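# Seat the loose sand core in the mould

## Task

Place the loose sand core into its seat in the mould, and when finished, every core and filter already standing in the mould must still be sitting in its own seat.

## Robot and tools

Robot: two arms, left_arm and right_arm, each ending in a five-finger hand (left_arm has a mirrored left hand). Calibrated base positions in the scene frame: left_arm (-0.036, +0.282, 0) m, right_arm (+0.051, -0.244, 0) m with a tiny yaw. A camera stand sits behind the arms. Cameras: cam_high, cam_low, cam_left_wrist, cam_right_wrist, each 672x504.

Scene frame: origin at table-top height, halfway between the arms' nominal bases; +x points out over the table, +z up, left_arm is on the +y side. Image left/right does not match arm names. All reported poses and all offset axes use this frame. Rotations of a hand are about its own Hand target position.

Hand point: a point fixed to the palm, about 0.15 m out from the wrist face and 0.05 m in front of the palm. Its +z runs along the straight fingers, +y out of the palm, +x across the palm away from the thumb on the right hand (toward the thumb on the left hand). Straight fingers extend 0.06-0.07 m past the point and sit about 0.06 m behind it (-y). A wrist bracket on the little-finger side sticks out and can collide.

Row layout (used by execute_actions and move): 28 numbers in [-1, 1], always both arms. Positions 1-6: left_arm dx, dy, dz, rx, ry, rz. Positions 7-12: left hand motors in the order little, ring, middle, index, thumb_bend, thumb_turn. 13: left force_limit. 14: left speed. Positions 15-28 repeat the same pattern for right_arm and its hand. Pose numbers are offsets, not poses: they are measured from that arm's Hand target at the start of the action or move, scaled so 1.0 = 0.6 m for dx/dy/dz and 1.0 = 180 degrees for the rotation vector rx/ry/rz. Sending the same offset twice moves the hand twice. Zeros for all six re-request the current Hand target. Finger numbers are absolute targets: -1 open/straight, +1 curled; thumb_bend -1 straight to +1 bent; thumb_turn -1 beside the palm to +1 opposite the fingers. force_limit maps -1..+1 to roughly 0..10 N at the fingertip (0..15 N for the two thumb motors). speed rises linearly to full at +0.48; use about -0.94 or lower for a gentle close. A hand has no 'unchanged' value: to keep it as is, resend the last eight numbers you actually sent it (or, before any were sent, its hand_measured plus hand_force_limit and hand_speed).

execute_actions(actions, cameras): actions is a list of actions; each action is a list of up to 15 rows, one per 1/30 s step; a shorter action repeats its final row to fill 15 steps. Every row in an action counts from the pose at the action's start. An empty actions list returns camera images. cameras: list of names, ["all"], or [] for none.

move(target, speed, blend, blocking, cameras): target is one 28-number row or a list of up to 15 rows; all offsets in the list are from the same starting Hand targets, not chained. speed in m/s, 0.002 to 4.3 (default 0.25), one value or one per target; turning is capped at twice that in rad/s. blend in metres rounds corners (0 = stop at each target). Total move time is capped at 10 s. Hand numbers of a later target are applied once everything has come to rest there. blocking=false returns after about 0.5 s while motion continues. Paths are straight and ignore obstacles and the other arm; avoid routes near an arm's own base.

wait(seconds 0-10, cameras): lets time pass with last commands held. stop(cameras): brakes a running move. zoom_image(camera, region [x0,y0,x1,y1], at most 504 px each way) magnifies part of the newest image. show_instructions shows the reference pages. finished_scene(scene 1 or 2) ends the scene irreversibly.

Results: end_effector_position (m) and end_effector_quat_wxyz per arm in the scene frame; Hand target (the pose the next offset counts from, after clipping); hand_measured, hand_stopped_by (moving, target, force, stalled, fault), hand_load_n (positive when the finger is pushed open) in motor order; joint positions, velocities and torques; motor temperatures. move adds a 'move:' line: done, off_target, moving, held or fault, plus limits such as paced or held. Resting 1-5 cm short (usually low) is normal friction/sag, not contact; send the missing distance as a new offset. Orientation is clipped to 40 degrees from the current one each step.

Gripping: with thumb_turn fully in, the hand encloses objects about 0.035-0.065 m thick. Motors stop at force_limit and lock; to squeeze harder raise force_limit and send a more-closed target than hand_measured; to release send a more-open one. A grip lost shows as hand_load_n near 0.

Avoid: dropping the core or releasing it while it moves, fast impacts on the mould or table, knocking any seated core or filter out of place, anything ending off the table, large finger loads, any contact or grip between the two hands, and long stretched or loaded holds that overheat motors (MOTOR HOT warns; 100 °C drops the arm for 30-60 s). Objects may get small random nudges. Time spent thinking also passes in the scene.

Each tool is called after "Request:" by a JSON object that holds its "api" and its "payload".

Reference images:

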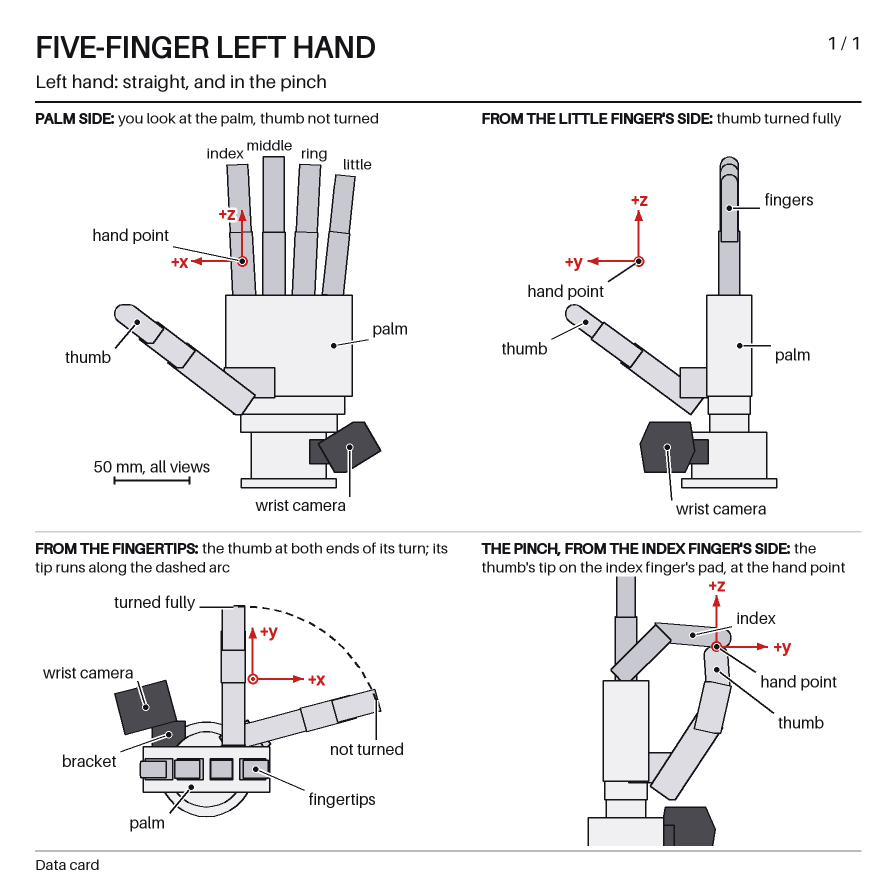

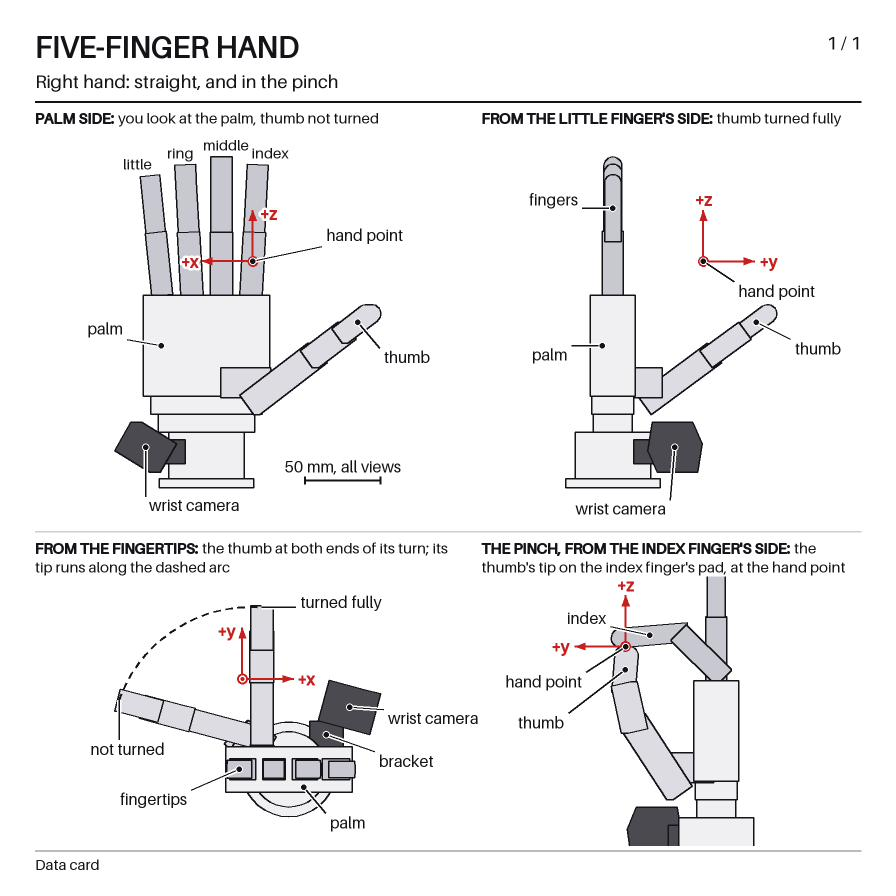

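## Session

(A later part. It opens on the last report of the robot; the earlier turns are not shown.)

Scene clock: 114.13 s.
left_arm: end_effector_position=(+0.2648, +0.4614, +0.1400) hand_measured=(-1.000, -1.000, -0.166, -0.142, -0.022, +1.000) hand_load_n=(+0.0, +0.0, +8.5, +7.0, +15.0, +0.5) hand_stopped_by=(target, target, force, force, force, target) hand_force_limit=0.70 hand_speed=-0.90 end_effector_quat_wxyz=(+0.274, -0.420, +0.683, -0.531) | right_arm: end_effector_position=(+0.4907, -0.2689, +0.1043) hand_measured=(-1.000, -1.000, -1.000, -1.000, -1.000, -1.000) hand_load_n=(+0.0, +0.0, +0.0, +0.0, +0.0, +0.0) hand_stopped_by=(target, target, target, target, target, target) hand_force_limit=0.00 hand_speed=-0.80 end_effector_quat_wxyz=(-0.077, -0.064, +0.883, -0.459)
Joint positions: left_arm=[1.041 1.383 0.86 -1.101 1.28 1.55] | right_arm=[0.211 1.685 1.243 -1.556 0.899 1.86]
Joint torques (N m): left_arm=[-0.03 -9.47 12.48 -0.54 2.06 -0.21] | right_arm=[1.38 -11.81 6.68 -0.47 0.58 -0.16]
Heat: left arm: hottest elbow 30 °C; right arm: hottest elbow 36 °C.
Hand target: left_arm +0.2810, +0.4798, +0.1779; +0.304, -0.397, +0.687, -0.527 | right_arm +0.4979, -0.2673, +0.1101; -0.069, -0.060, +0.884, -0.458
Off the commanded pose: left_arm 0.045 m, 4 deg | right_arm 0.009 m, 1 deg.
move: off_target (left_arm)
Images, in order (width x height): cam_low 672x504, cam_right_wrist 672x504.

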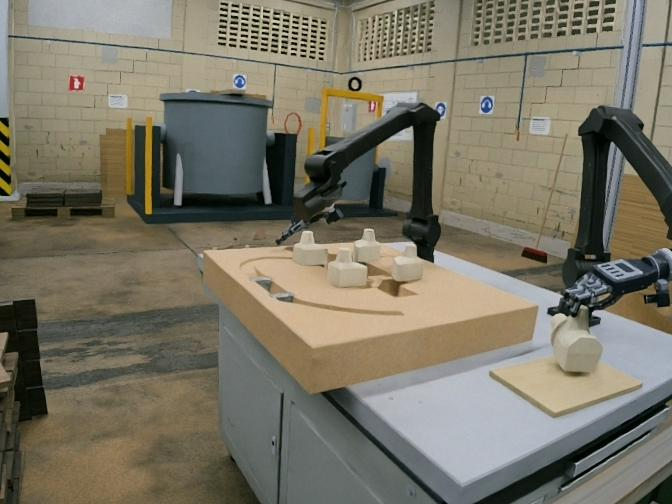

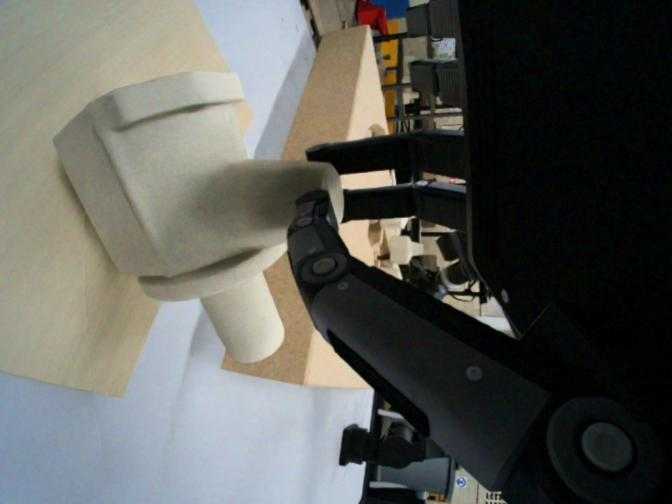

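Request:
{"api": "move", "payload": {"target": [0.03,0.03,0.1,0.0154,-0.019,-0.0068,-1,-1,0.4,0.4,0.4,1,0.7,-0.9,0,0,0,0,0,0,-1,-1,-1,-1,-1,-1,0,-0.8], "speed": 0.12, "cameras": ["cam_right_wrist","cam_low"]}}

Scene clock: 121.73 s.
left_arm: end_effector_position=(+0.2825, +0.4842, +0.1993) hand_measured=(-1.000, -1.000, -0.166, -0.142, -0.022, +1.000) hand_load_n=(-0.5, +0.0, +8.0, +7.0, +14.5, +1.0) hand_stopped_by=(target, target, force, force, force, target) hand_force_limit=0.70 hand_speed=-0.90 end_effector_quat_wxyz=(+0.298, -0.396, +0.689, -0.529) | right_arm: end_effector_position=(+0.4907, -0.2689, +0.1043) hand_measured=(-1.000, -1.000, -1.000, -1.000, -1.000, -1.000) hand_load_n=(+0.0, +0.0, +0.0, +0.0, +0.0, +0.0) hand_stopped_by=(target, target, target, target, target, target) hand_force_limit=0.00 hand_speed=-0.80 end_effector_quat_wxyz=(-0.077, -0.064, +0.883, -0.459)
Joint positions: left_arm=[1.037 1.365 1.009 -1.227 1.304 1.574] | right_arm=[0.211 1.685 1.243 -1.556 0.899 1.86]
Joint torques (N m): left_arm=[-0.56 -9.35 13.33 -0.25 2.21 -0.09] | right_arm=[1.38 -11.87 6.68 -0.47 0.58 -0.16]
Heat: left arm: hottest elbow 32 °C; right arm: hottest elbow 36 °C.
Hand target: left_arm +0.2991, +0.4978, +0.2380; +0.328, -0.366, +0.695, -0.525 | right_arm +0.4979, -0.2673, +0.1101; -0.069, -0.060, +0.884, -0.458
Off the commanded pose: left_arm 0.044 m, 5 deg | right_arm 0.009 m, 1 deg.
move: off_target (left_arm)
Images, in order (width x height): cam_low 672x504, cam_right_wrist 672x504.

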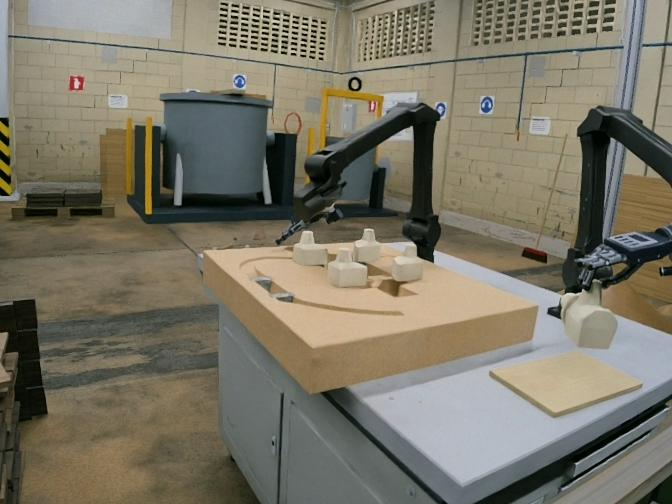

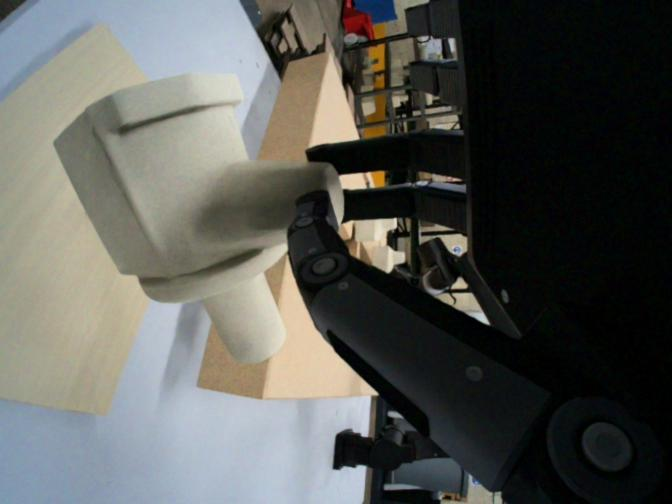

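Request:
{"api": "move", "payload": {"target": [[0.03,-0.06,0.09,0,0,0.02,-1,-1,0.4,0.4,0.4,1,0.7,-0.9,0,0,0,0,0,0,-1,-1,-1,-1,-1,-1,0,-0.8],[0.247,-0.44,0.1,-0.00996,-0.02235,0.1435,-1,-1,0.4,0.4,0.4,1,0.7,-0.9,0,0,0,0,0,0,-1,-1,-1,-1,-1,-1,0,-0.8]], "speed": 0.15, "blend": 0.03, "cameras": ["cam_right_wrist","cam_low","cam_high"]}}

Scene clock: 130.57 s.
left_arm: end_effector_position=(+0.4269, +0.2399, +0.2377) hand_measured=(-1.000, -1.000, -0.166, -0.142, -0.022, +1.000) hand_load_n=(+0.0, +0.0, +6.0, +7.0, +15.0, +0.5) hand_stopped_by=(target, target, force, force, force, target) hand_force_limit=0.70 hand_speed=-0.90 end_effector_quat_wxyz=(+0.417, -0.529, +0.611, -0.416) | right_arm: end_effector_position=(+0.4907, -0.2689, +0.1043) hand_measured=(-1.000, -1.000, -1.000, -1.000, -1.000, -1.000) hand_load_n=(+0.0, +0.0, +0.0, +0.0, +0.0, -0.5) hand_stopped_by=(target, target, target, target, target, target) hand_force_limit=0.00 hand_speed=-0.80 end_effector_quat_wxyz=(-0.077, -0.064, +0.883, -0.459)
Joint positions: left_arm=[-0.012 0.961 0.694 -0.044 0.058 0.091] | right_arm=[0.211 1.685 1.243 -1.556 0.899 1.86]
Joint torques (N m): left_arm=[-0.5 -6.18 12.66 5.11 0.03 -0.21] | right_arm=[1.44 -11.87 6.68 -0.49 0.58 -0.16]
Heat: left arm: hottest elbow 33 °C; right arm: hottest elbow 36 °C.
Hand target: left_arm +0.4473, +0.2338, +0.2981; +0.456, -0.499, +0.575, -0.461 | right_arm +0.4979, -0.2673, +0.1101; -0.069, -0.060, +0.884, -0.458
Off the commanded pose: left_arm 0.064 m, 9 deg | right_arm 0.009 m, 1 deg.
move: off_target (left_arm)
Images, in order (width x height): cam_high 672x504, cam_low 672x504, cam_right_wrist 672x504.

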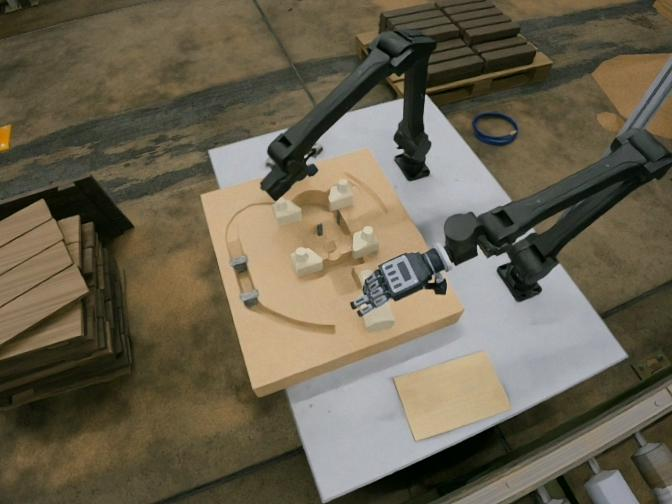

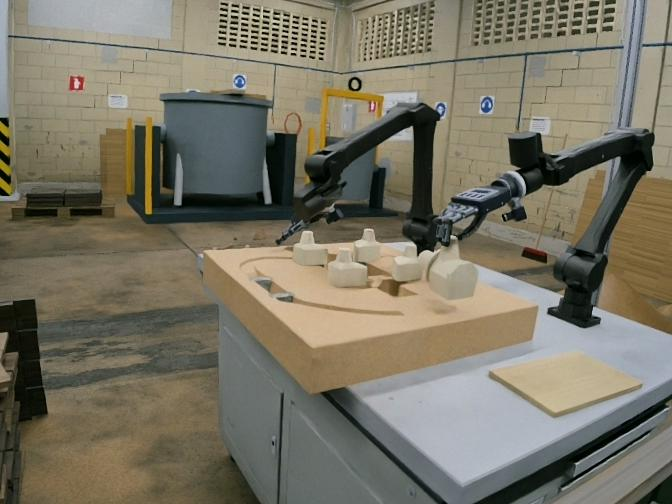

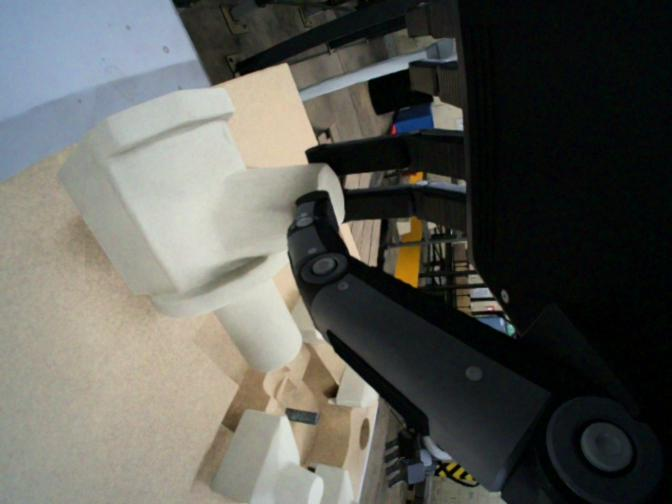

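Request:
{"api": "zoom_image", "payload": {"camera": "cam_low", "region": [380, 210, 520, 320]}}

Request:
{"api": "zoom_image", "payload": {"camera": "cam_high", "region": [300, 210, 420, 340]}}

Scaled by 3.600.

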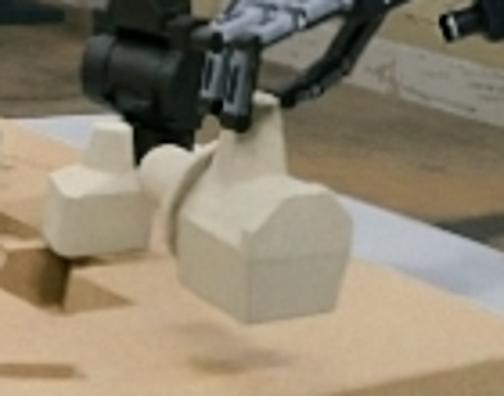

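Scaled by 3.877.

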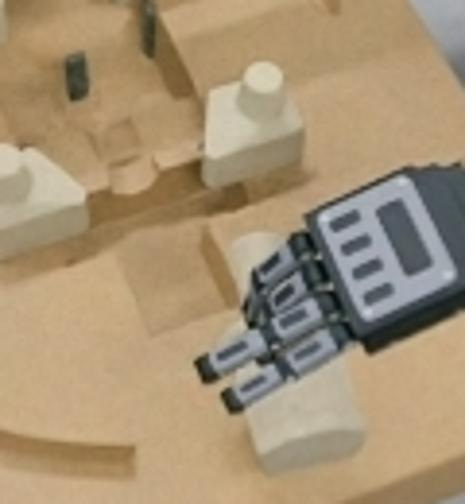

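Request:
{"api": "zoom_image", "payload": {"camera": "cam_high", "region": [350, 280, 410, 340]}}

Request:
{"api": "zoom_image", "payload": {"camera": "cam_right_wrist", "region": [20, 60, 360, 400]}}

Scaled by 8.400.

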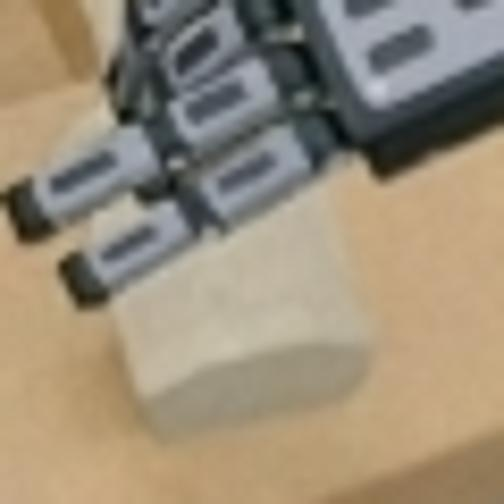

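Scaled by 1.482 from the camera's 672x504 image, which has a finer 960x720 frame.

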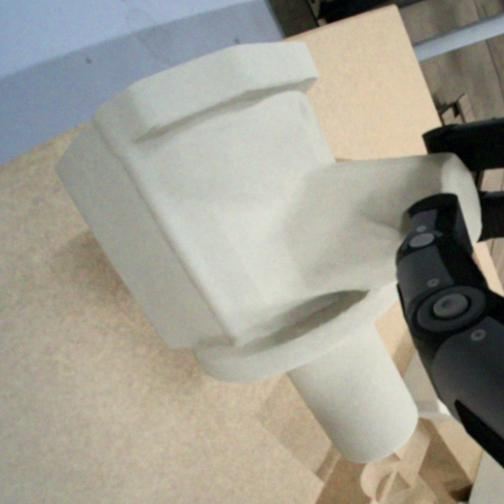

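Request:
{"api": "move", "payload": {"target": [0.026,-0.2,-0.02,0,0,0,-1,-1,0.4,0.4,0.4,1,0.7,-0.9,0,0,0,0,0,0,-1,-1,-1,-1,-1,-1,0,-0.8], "speed": 0.12, "cameras": ["cam_right_wrist","cam_low","cam_high"]}}

Request:
{"api": "zoom_image", "payload": {"camera": "cam_high", "region": [300, 220, 400, 320]}}

Request:
{"api": "zoom_image", "payload": {"camera": "cam_low", "region": [340, 210, 460, 310]}}

Request:
{"api": "zoom_image", "payload": {"camera": "cam_right_wrist", "region": [20, 60, 360, 400]}}

Scene clock: 144.10 s.
left_arm: end_effector_position=(+0.4286, +0.1371, +0.2044) hand_measured=(-1.000, -1.000, -0.166, -0.142, -0.022, +1.000) hand_load_n=(+0.0, +0.0, +6.0, +7.0, +16.0, +0.0) hand_stopped_by=(target, target, force, force, force, target) hand_force_limit=0.70 hand_speed=-0.90 end_effector_quat_wxyz=(+0.427, -0.520, +0.629, -0.390) | right_arm: end_effector_position=(+0.4907, -0.2689, +0.1043) hand_measured=(-1.000, -1.000, -1.000, -1.000, -1.000, -1.000) hand_load_n=(+0.0, +0.0, +0.0, +0.0, +0.0, +0.0) hand_stopped_by=(target, target, target, target, target, target) hand_force_limit=0.00 hand_speed=-0.80 end_effector_quat_wxyz=(-0.077, -0.064, +0.883, -0.459)
Joint positions: left_arm=[-0.36 1.072 0.694 0.025 -0.291 0.035] | right_arm=[0.211 1.685 1.243 -1.556 0.899 1.86]
Joint torques (N m): left_arm=[-1.61 -6.83 15.43 5.07 -0.24 -0.27] | right_arm=[1.38 -11.81 6.68 -0.47 0.58 -0.16]
Heat: left arm: hottest elbow 33 °C; right arm: hottest elbow 36 °C.
Hand target: left_arm +0.4629, +0.1138, +0.2861; +0.456, -0.499, +0.575, -0.461 | right_arm +0.4979, -0.2673, +0.1101; -0.069, -0.060, +0.884, -0.458
Off the commanded pose: left_arm 0.092 m, 11 deg | right_arm 0.009 m, 1 deg.
move: off_target (left_arm)
Images, in order (width x height): cam_high 672x504, cam_low 672x504, cam_right_wrist 672x504.

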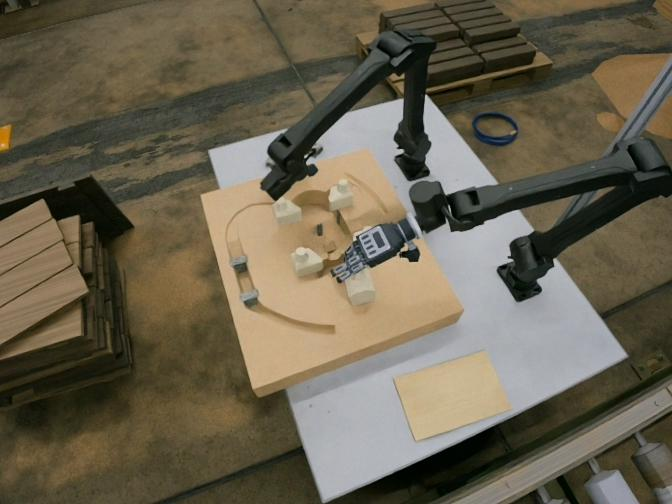

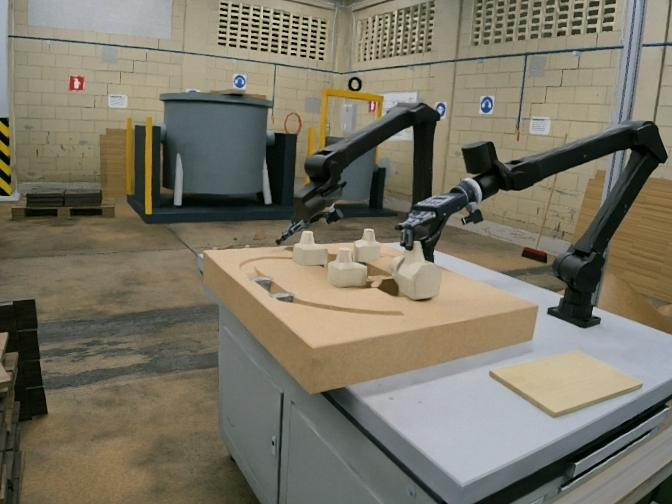

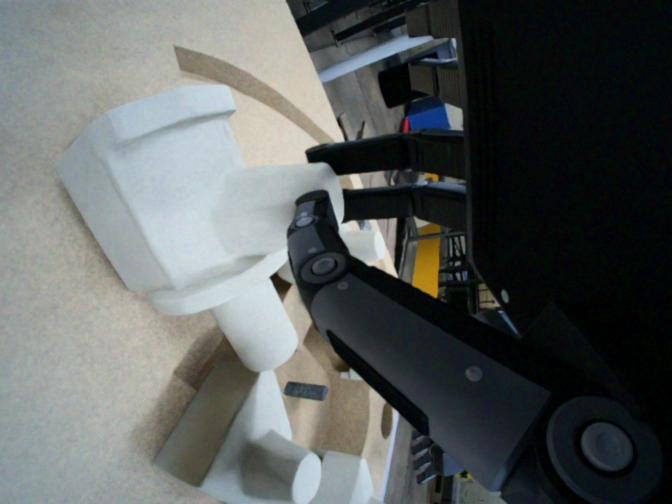

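Scaled by 5.040.

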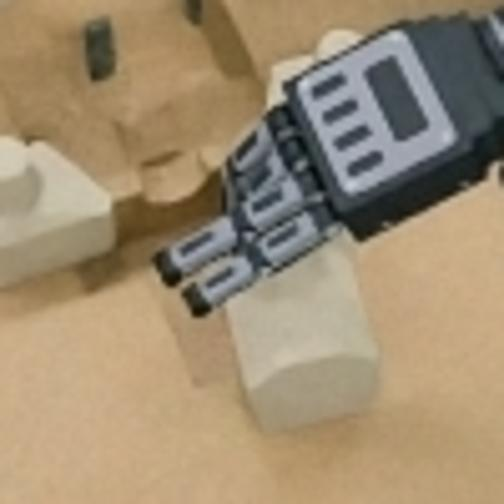

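Scaled by 4.200.

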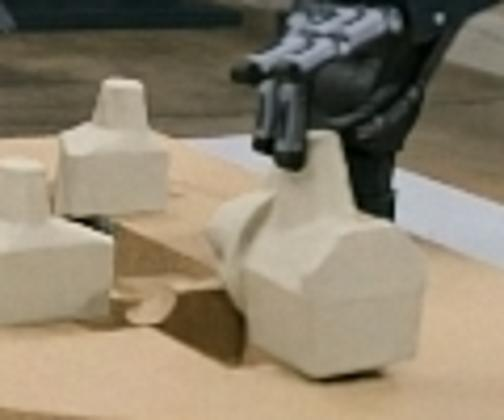

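Scaled by 1.482 from the camera's 672x504 image, which has a finer 960x720 frame.

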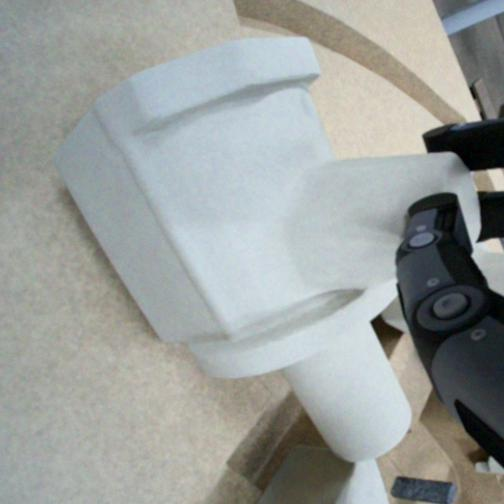

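Request:
{"api": "move", "payload": {"target": [0.02,0.02,0.05,-0.021,0.001,0.0074,-1,-1,0.4,0.4,0.4,1,0.7,-0.9,0,0,0,0,0,0,-1,-1,-1,-1,-1,-1,0,-0.8], "speed": 0.12, "cameras": ["cam_right_wrist","cam_low","cam_high"]}}

Request:
{"api": "zoom_image", "payload": {"camera": "cam_high", "region": [300, 220, 400, 320]}}

Request:
{"api": "zoom_image", "payload": {"camera": "cam_low", "region": [340, 210, 460, 310]}}

Scene clock: 154.87 s.
left_arm: end_effector_position=(+0.4398, +0.1344, +0.2276) hand_measured=(-1.000, -1.000, -0.166, -0.142, -0.022, +1.000) hand_load_n=(+0.0, +0.0, +6.0, +7.0, +15.5, +1.0) hand_stopped_by=(target, target, force, force, force, target) hand_force_limit=0.70 hand_speed=-0.90 end_effector_quat_wxyz=(+0.415, -0.533, +0.609, -0.416) | right_arm: end_effector_position=(+0.4907, -0.2689, +0.1043) hand_measured=(-1.000, -1.000, -1.000, -1.000, -1.000, -1.000) hand_load_n=(+0.0, +0.0, +0.0, +0.0, +0.0, -0.5) hand_stopped_by=(target, target, target, target, target, target) hand_force_limit=0.00 hand_speed=-0.80 end_effector_quat_wxyz=(-0.077, -0.064, +0.883, -0.459)
Joint positions: left_arm=[-0.336 1.072 0.739 0.007 -0.254 -0.019] | right_arm=[0.211 1.685 1.243 -1.556 0.899 1.86]
Joint torques (N m): left_arm=[0.91 -7.65 17.36 3.28 -0.28 -0.32] | right_arm=[1.38 -11.81 6.68 -0.46 0.58 -0.16]
Heat: left arm: hottest elbow 35 °C; right arm: hottest elbow 36 °C.
Hand target: left_arm +0.4749, +0.1258, +0.3159; +0.443, -0.521, +0.555, -0.474 | right_arm +0.4979, -0.2673, +0.1101; -0.069, -0.060, +0.884, -0.458
Off the commanded pose: left_arm 0.096 m, 10 deg | right_arm 0.009 m, 1 deg.
move: off_target (left_arm)
Images, in order (width x height): cam_high 672x504, cam_low 672x504, cam_right_wrist 672x504.

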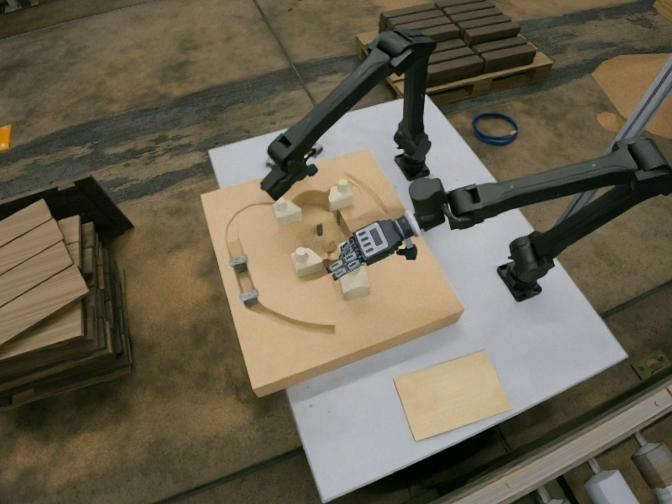

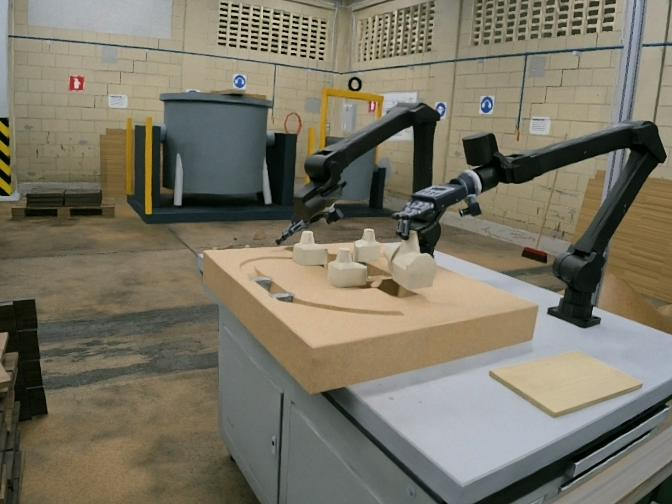

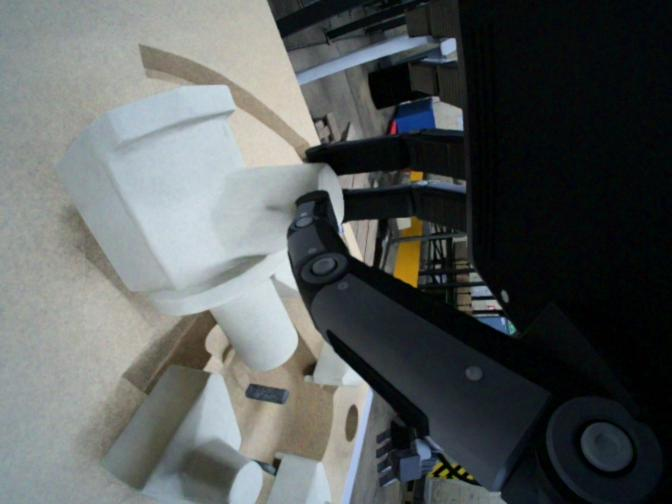

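Scaled by 5.040.

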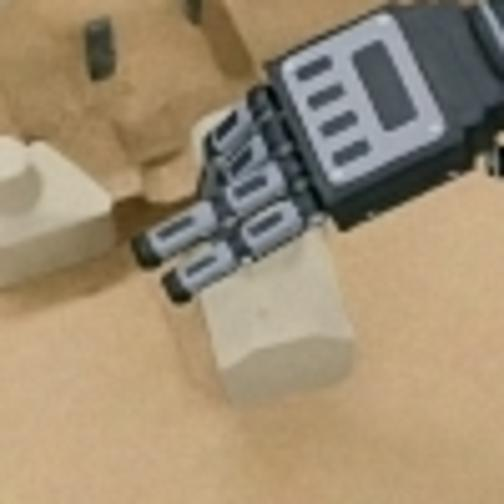

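Scaled by 4.200.

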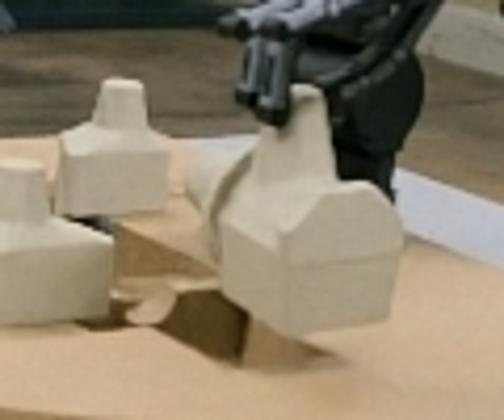

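Request:
{"api": "zoom_image", "payload": {"camera": "cam_low", "region": [380, 225, 450, 305]}}

Request:
{"api": "zoom_image", "payload": {"camera": "cam_right_wrist", "region": [20, 60, 360, 400]}}

Scaled by 6.300.

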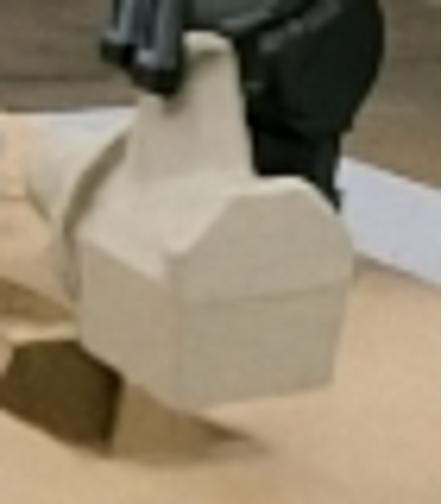

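Scaled by 1.482 from the camera's 672x504 image, which has a finer 960x720 frame.

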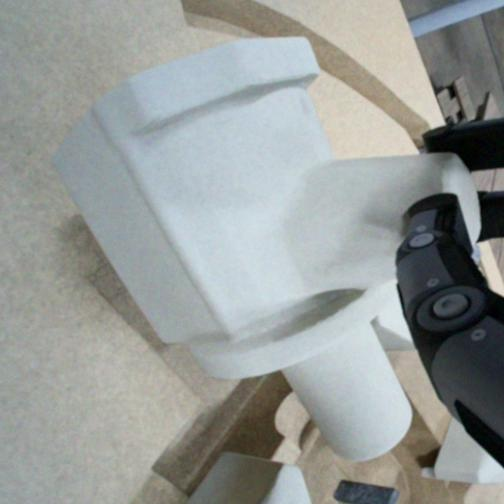

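Request:
{"api": "move", "payload": {"target": [0.006,-0.035,-0.02,-0.001,-0.011,0,-1,-1,0.4,0.4,0.4,1,0.7,-0.9,0,0,0,0,0,0,-1,-1,-1,-1,-1,-1,0,-0.8], "speed": 0.1, "cameras": ["cam_right_wrist","cam_low","cam_high"]}}

Request:
{"api": "zoom_image", "payload": {"camera": "cam_high", "region": [300, 220, 400, 320]}}

Request:
{"api": "zoom_image", "payload": {"camera": "cam_low", "region": [370, 225, 440, 305]}}

Request:
{"api": "zoom_image", "payload": {"camera": "cam_right_wrist", "region": [20, 60, 360, 400]}}

Scene clock: 169.37 s.
left_arm: end_effector_position=(+0.4465, +0.1223, +0.2209) hand_measured=(-1.000, -1.000, -0.166, -0.142, -0.022, +1.000) hand_load_n=(+0.0, +0.0, +6.0, +7.0, +15.5, +1.0) hand_stopped_by=(target, target, force, force, force, target) hand_force_limit=0.70 hand_speed=-0.90 end_effector_quat_wxyz=(+0.424, -0.533, +0.603, -0.414) | right_arm: end_effector_position=(+0.4907, -0.2689, +0.1043) hand_measured=(-1.000, -1.000, -1.000, -1.000, -1.000, -1.000) hand_load_n=(+0.0, +0.0, +0.0, +0.0, +0.0, -0.5) hand_stopped_by=(target, target, target, target, target, target) hand_force_limit=0.00 hand_speed=-0.80 end_effector_quat_wxyz=(-0.077, -0.064, +0.883, -0.459)
Joint positions: left_arm=[-0.375 1.111 0.739 0.057 -0.309 -0.025] | right_arm=[0.211 1.685 1.243 -1.556 0.899 1.86]
Joint torques (N m): left_arm=[-0.44 -7.88 15.24 5.09 -0.33 -0.27] | right_arm=[1.38 -11.81 6.68 -0.47 0.58 -0.16]
Motor temperatures (°C): left_arm=[22 27 39 23 24 23] | right_arm=[20 27 36 19 21 22]
Heat: left arm: hottest elbow 39 °C; right arm: hottest elbow 36 °C.
Hand target: left_arm +0.4785, +0.1048, +0.3038; +0.452, -0.513, +0.546, -0.484 | right_arm +0.4979, -0.2673, +0.1101; -0.069, -0.060, +0.884, -0.458
Off the commanded pose: left_arm 0.091 m, 11 deg | right_arm 0.009 m, 1 deg.
move: off_target (left_arm)
Images, in order (width x height): cam_high 672x504, cam_low 672x504, cam_right_wrist 672x504.

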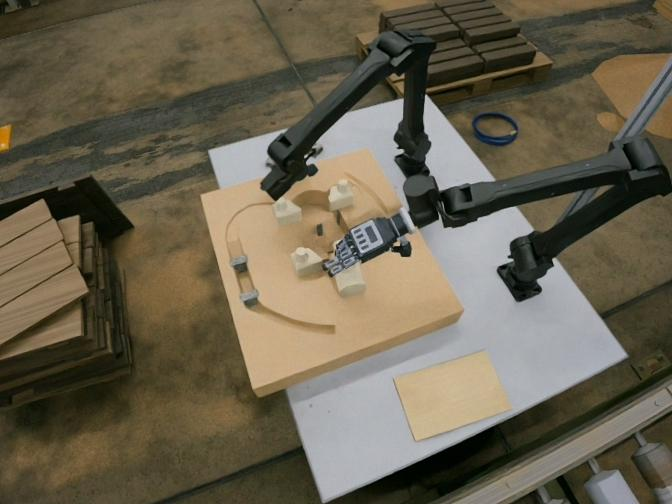

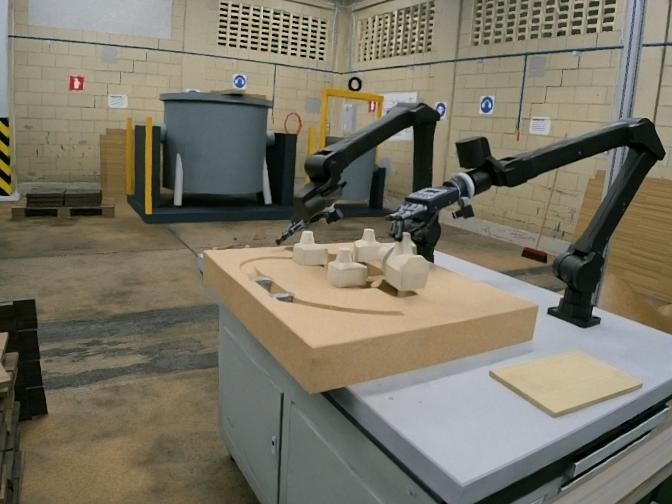

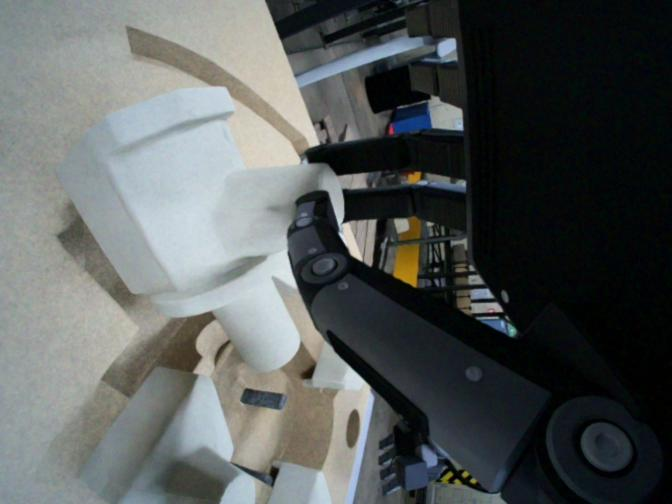

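Scaled by 5.040.

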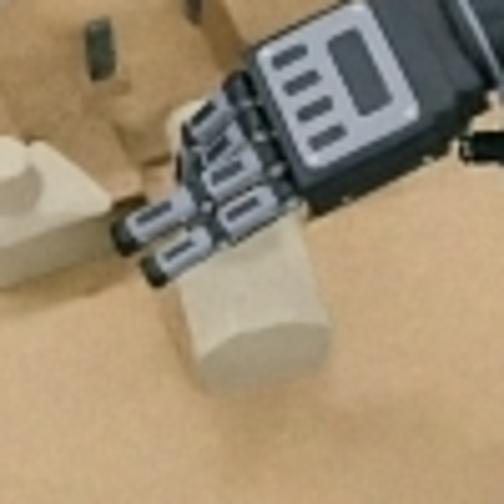

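Scaled by 6.300.

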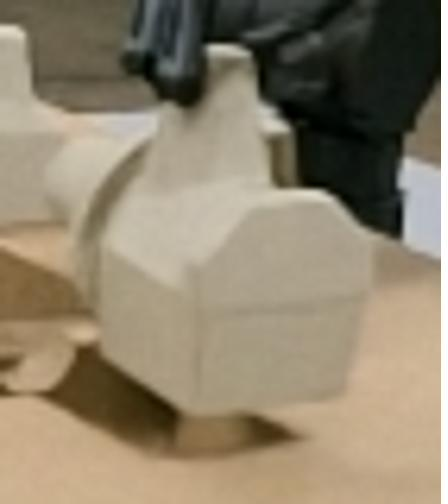

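Scaled by 1.482 from the camera's 672x504 image, which has a finer 960x720 frame.

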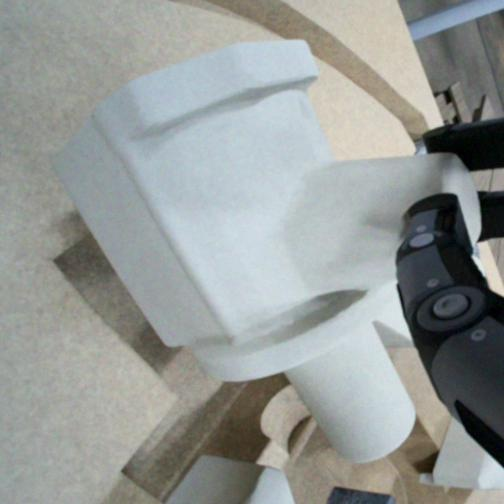

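Request:
{"api": "move", "payload": {"target": [0.0,-0.028,-0.01,0,0,0.0333,-1,-1,0.4,0.4,0.4,1,0.7,-0.9,0,0,0,0,0,0,-1,-1,-1,-1,-1,-1,0,-0.8], "speed": 0.1, "cameras": ["cam_right_wrist","cam_low","cam_high"]}}

Request:
{"api": "zoom_image", "payload": {"camera": "cam_high", "region": [300, 220, 400, 320]}}

Request:
{"api": "zoom_image", "payload": {"camera": "cam_low", "region": [370, 225, 440, 305]}}

Request:
{"api": "zoom_image", "payload": {"camera": "cam_right_wrist", "region": [20, 60, 360, 400]}}

Scene clock: 186.53 s.
left_arm: end_effector_position=(+0.4436, +0.1108, +0.2096) hand_measured=(-1.000, -1.000, -0.166, -0.142, -0.022, +1.000) hand_load_n=(+0.0, +0.0, +5.5, +7.0, +15.0, +1.0) hand_stopped_by=(target, target, force, force, force, target) hand_force_limit=0.70 hand_speed=-0.90 end_effector_quat_wxyz=(-0.456, +0.554, -0.582, +0.383) | right_arm: end_effector_position=(+0.4907, -0.2689, +0.1043) hand_measured=(-1.000, -1.000, -1.000, -1.000, -1.000, -1.000) hand_load_n=(+0.0, +0.0, +0.0, +0.0, +0.0, +0.0) hand_stopped_by=(target, target, target, target, target, target) hand_force_limit=0.00 hand_speed=-0.80 end_effector_quat_wxyz=(-0.077, -0.064, +0.883, -0.459)
Joint positions: left_arm=[-0.468 1.149 0.739 0.071 -0.505 -0.057] | right_arm=[0.211 1.685 1.243 -1.556 0.899 1.86]
Joint torques (N m): left_arm=[-0.44 -8.41 15.9 4.92 -0.48 -0.28] | right_arm=[1.38 -11.87 6.69 -0.47 0.59 -0.16]
Heat: left arm: hottest elbow 41 °C; right arm: hottest elbow 37 °C.
Hand target: left_arm +0.4785, +0.0881, +0.2979; -0.477, +0.541, -0.519, +0.459 | right_arm +0.4979, -0.2673, +0.1101; -0.069, -0.060, +0.884, -0.458
Off the commanded pose: left_arm 0.098 m, 12 deg | right_arm 0.009 m, 1 deg.
move: off_target (left_arm)
Images, in order (width x height): cam_high 672x504, cam_low 672x504, cam_right_wrist 672x504.

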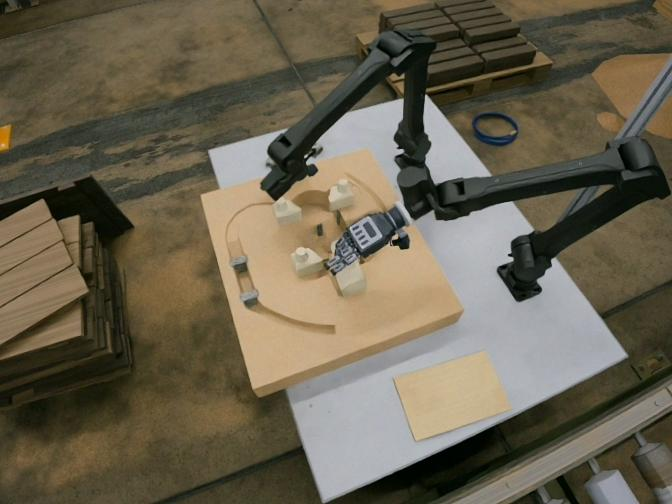

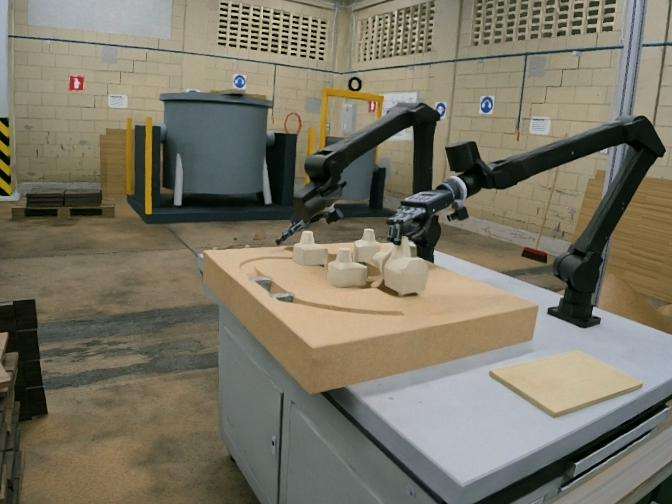

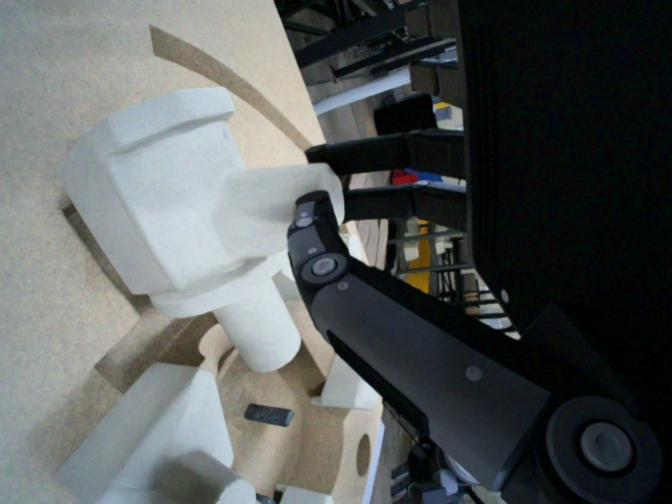

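Scaled by 5.040.

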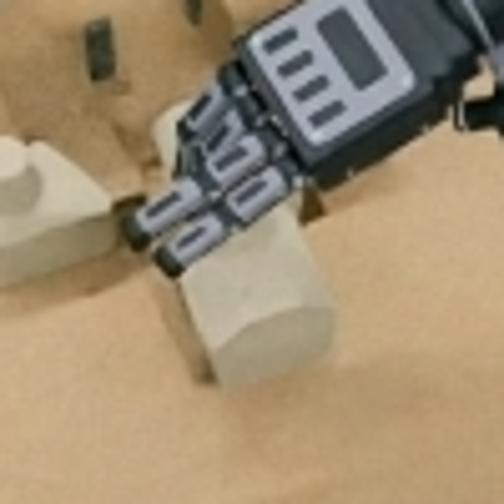

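Scaled by 6.300.

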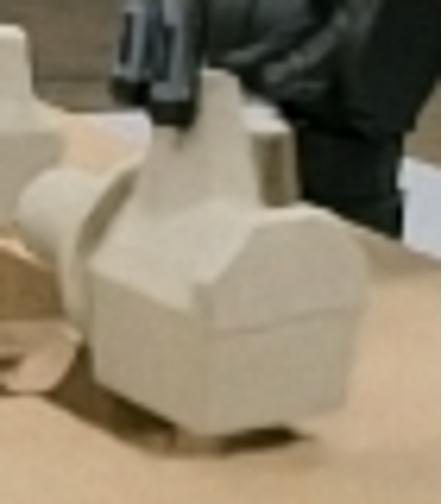

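Scaled by 1.482 from the camera's 672x504 image, which has a finer 960x720 frame.

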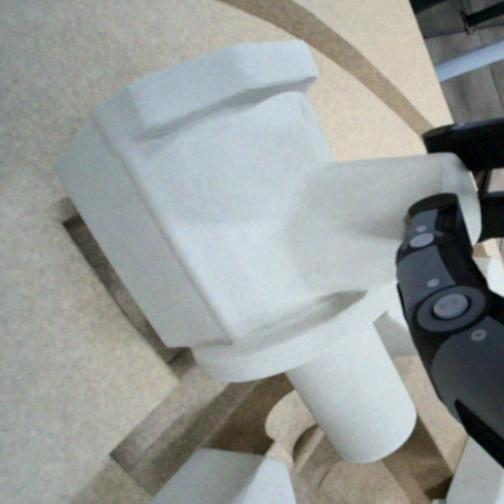

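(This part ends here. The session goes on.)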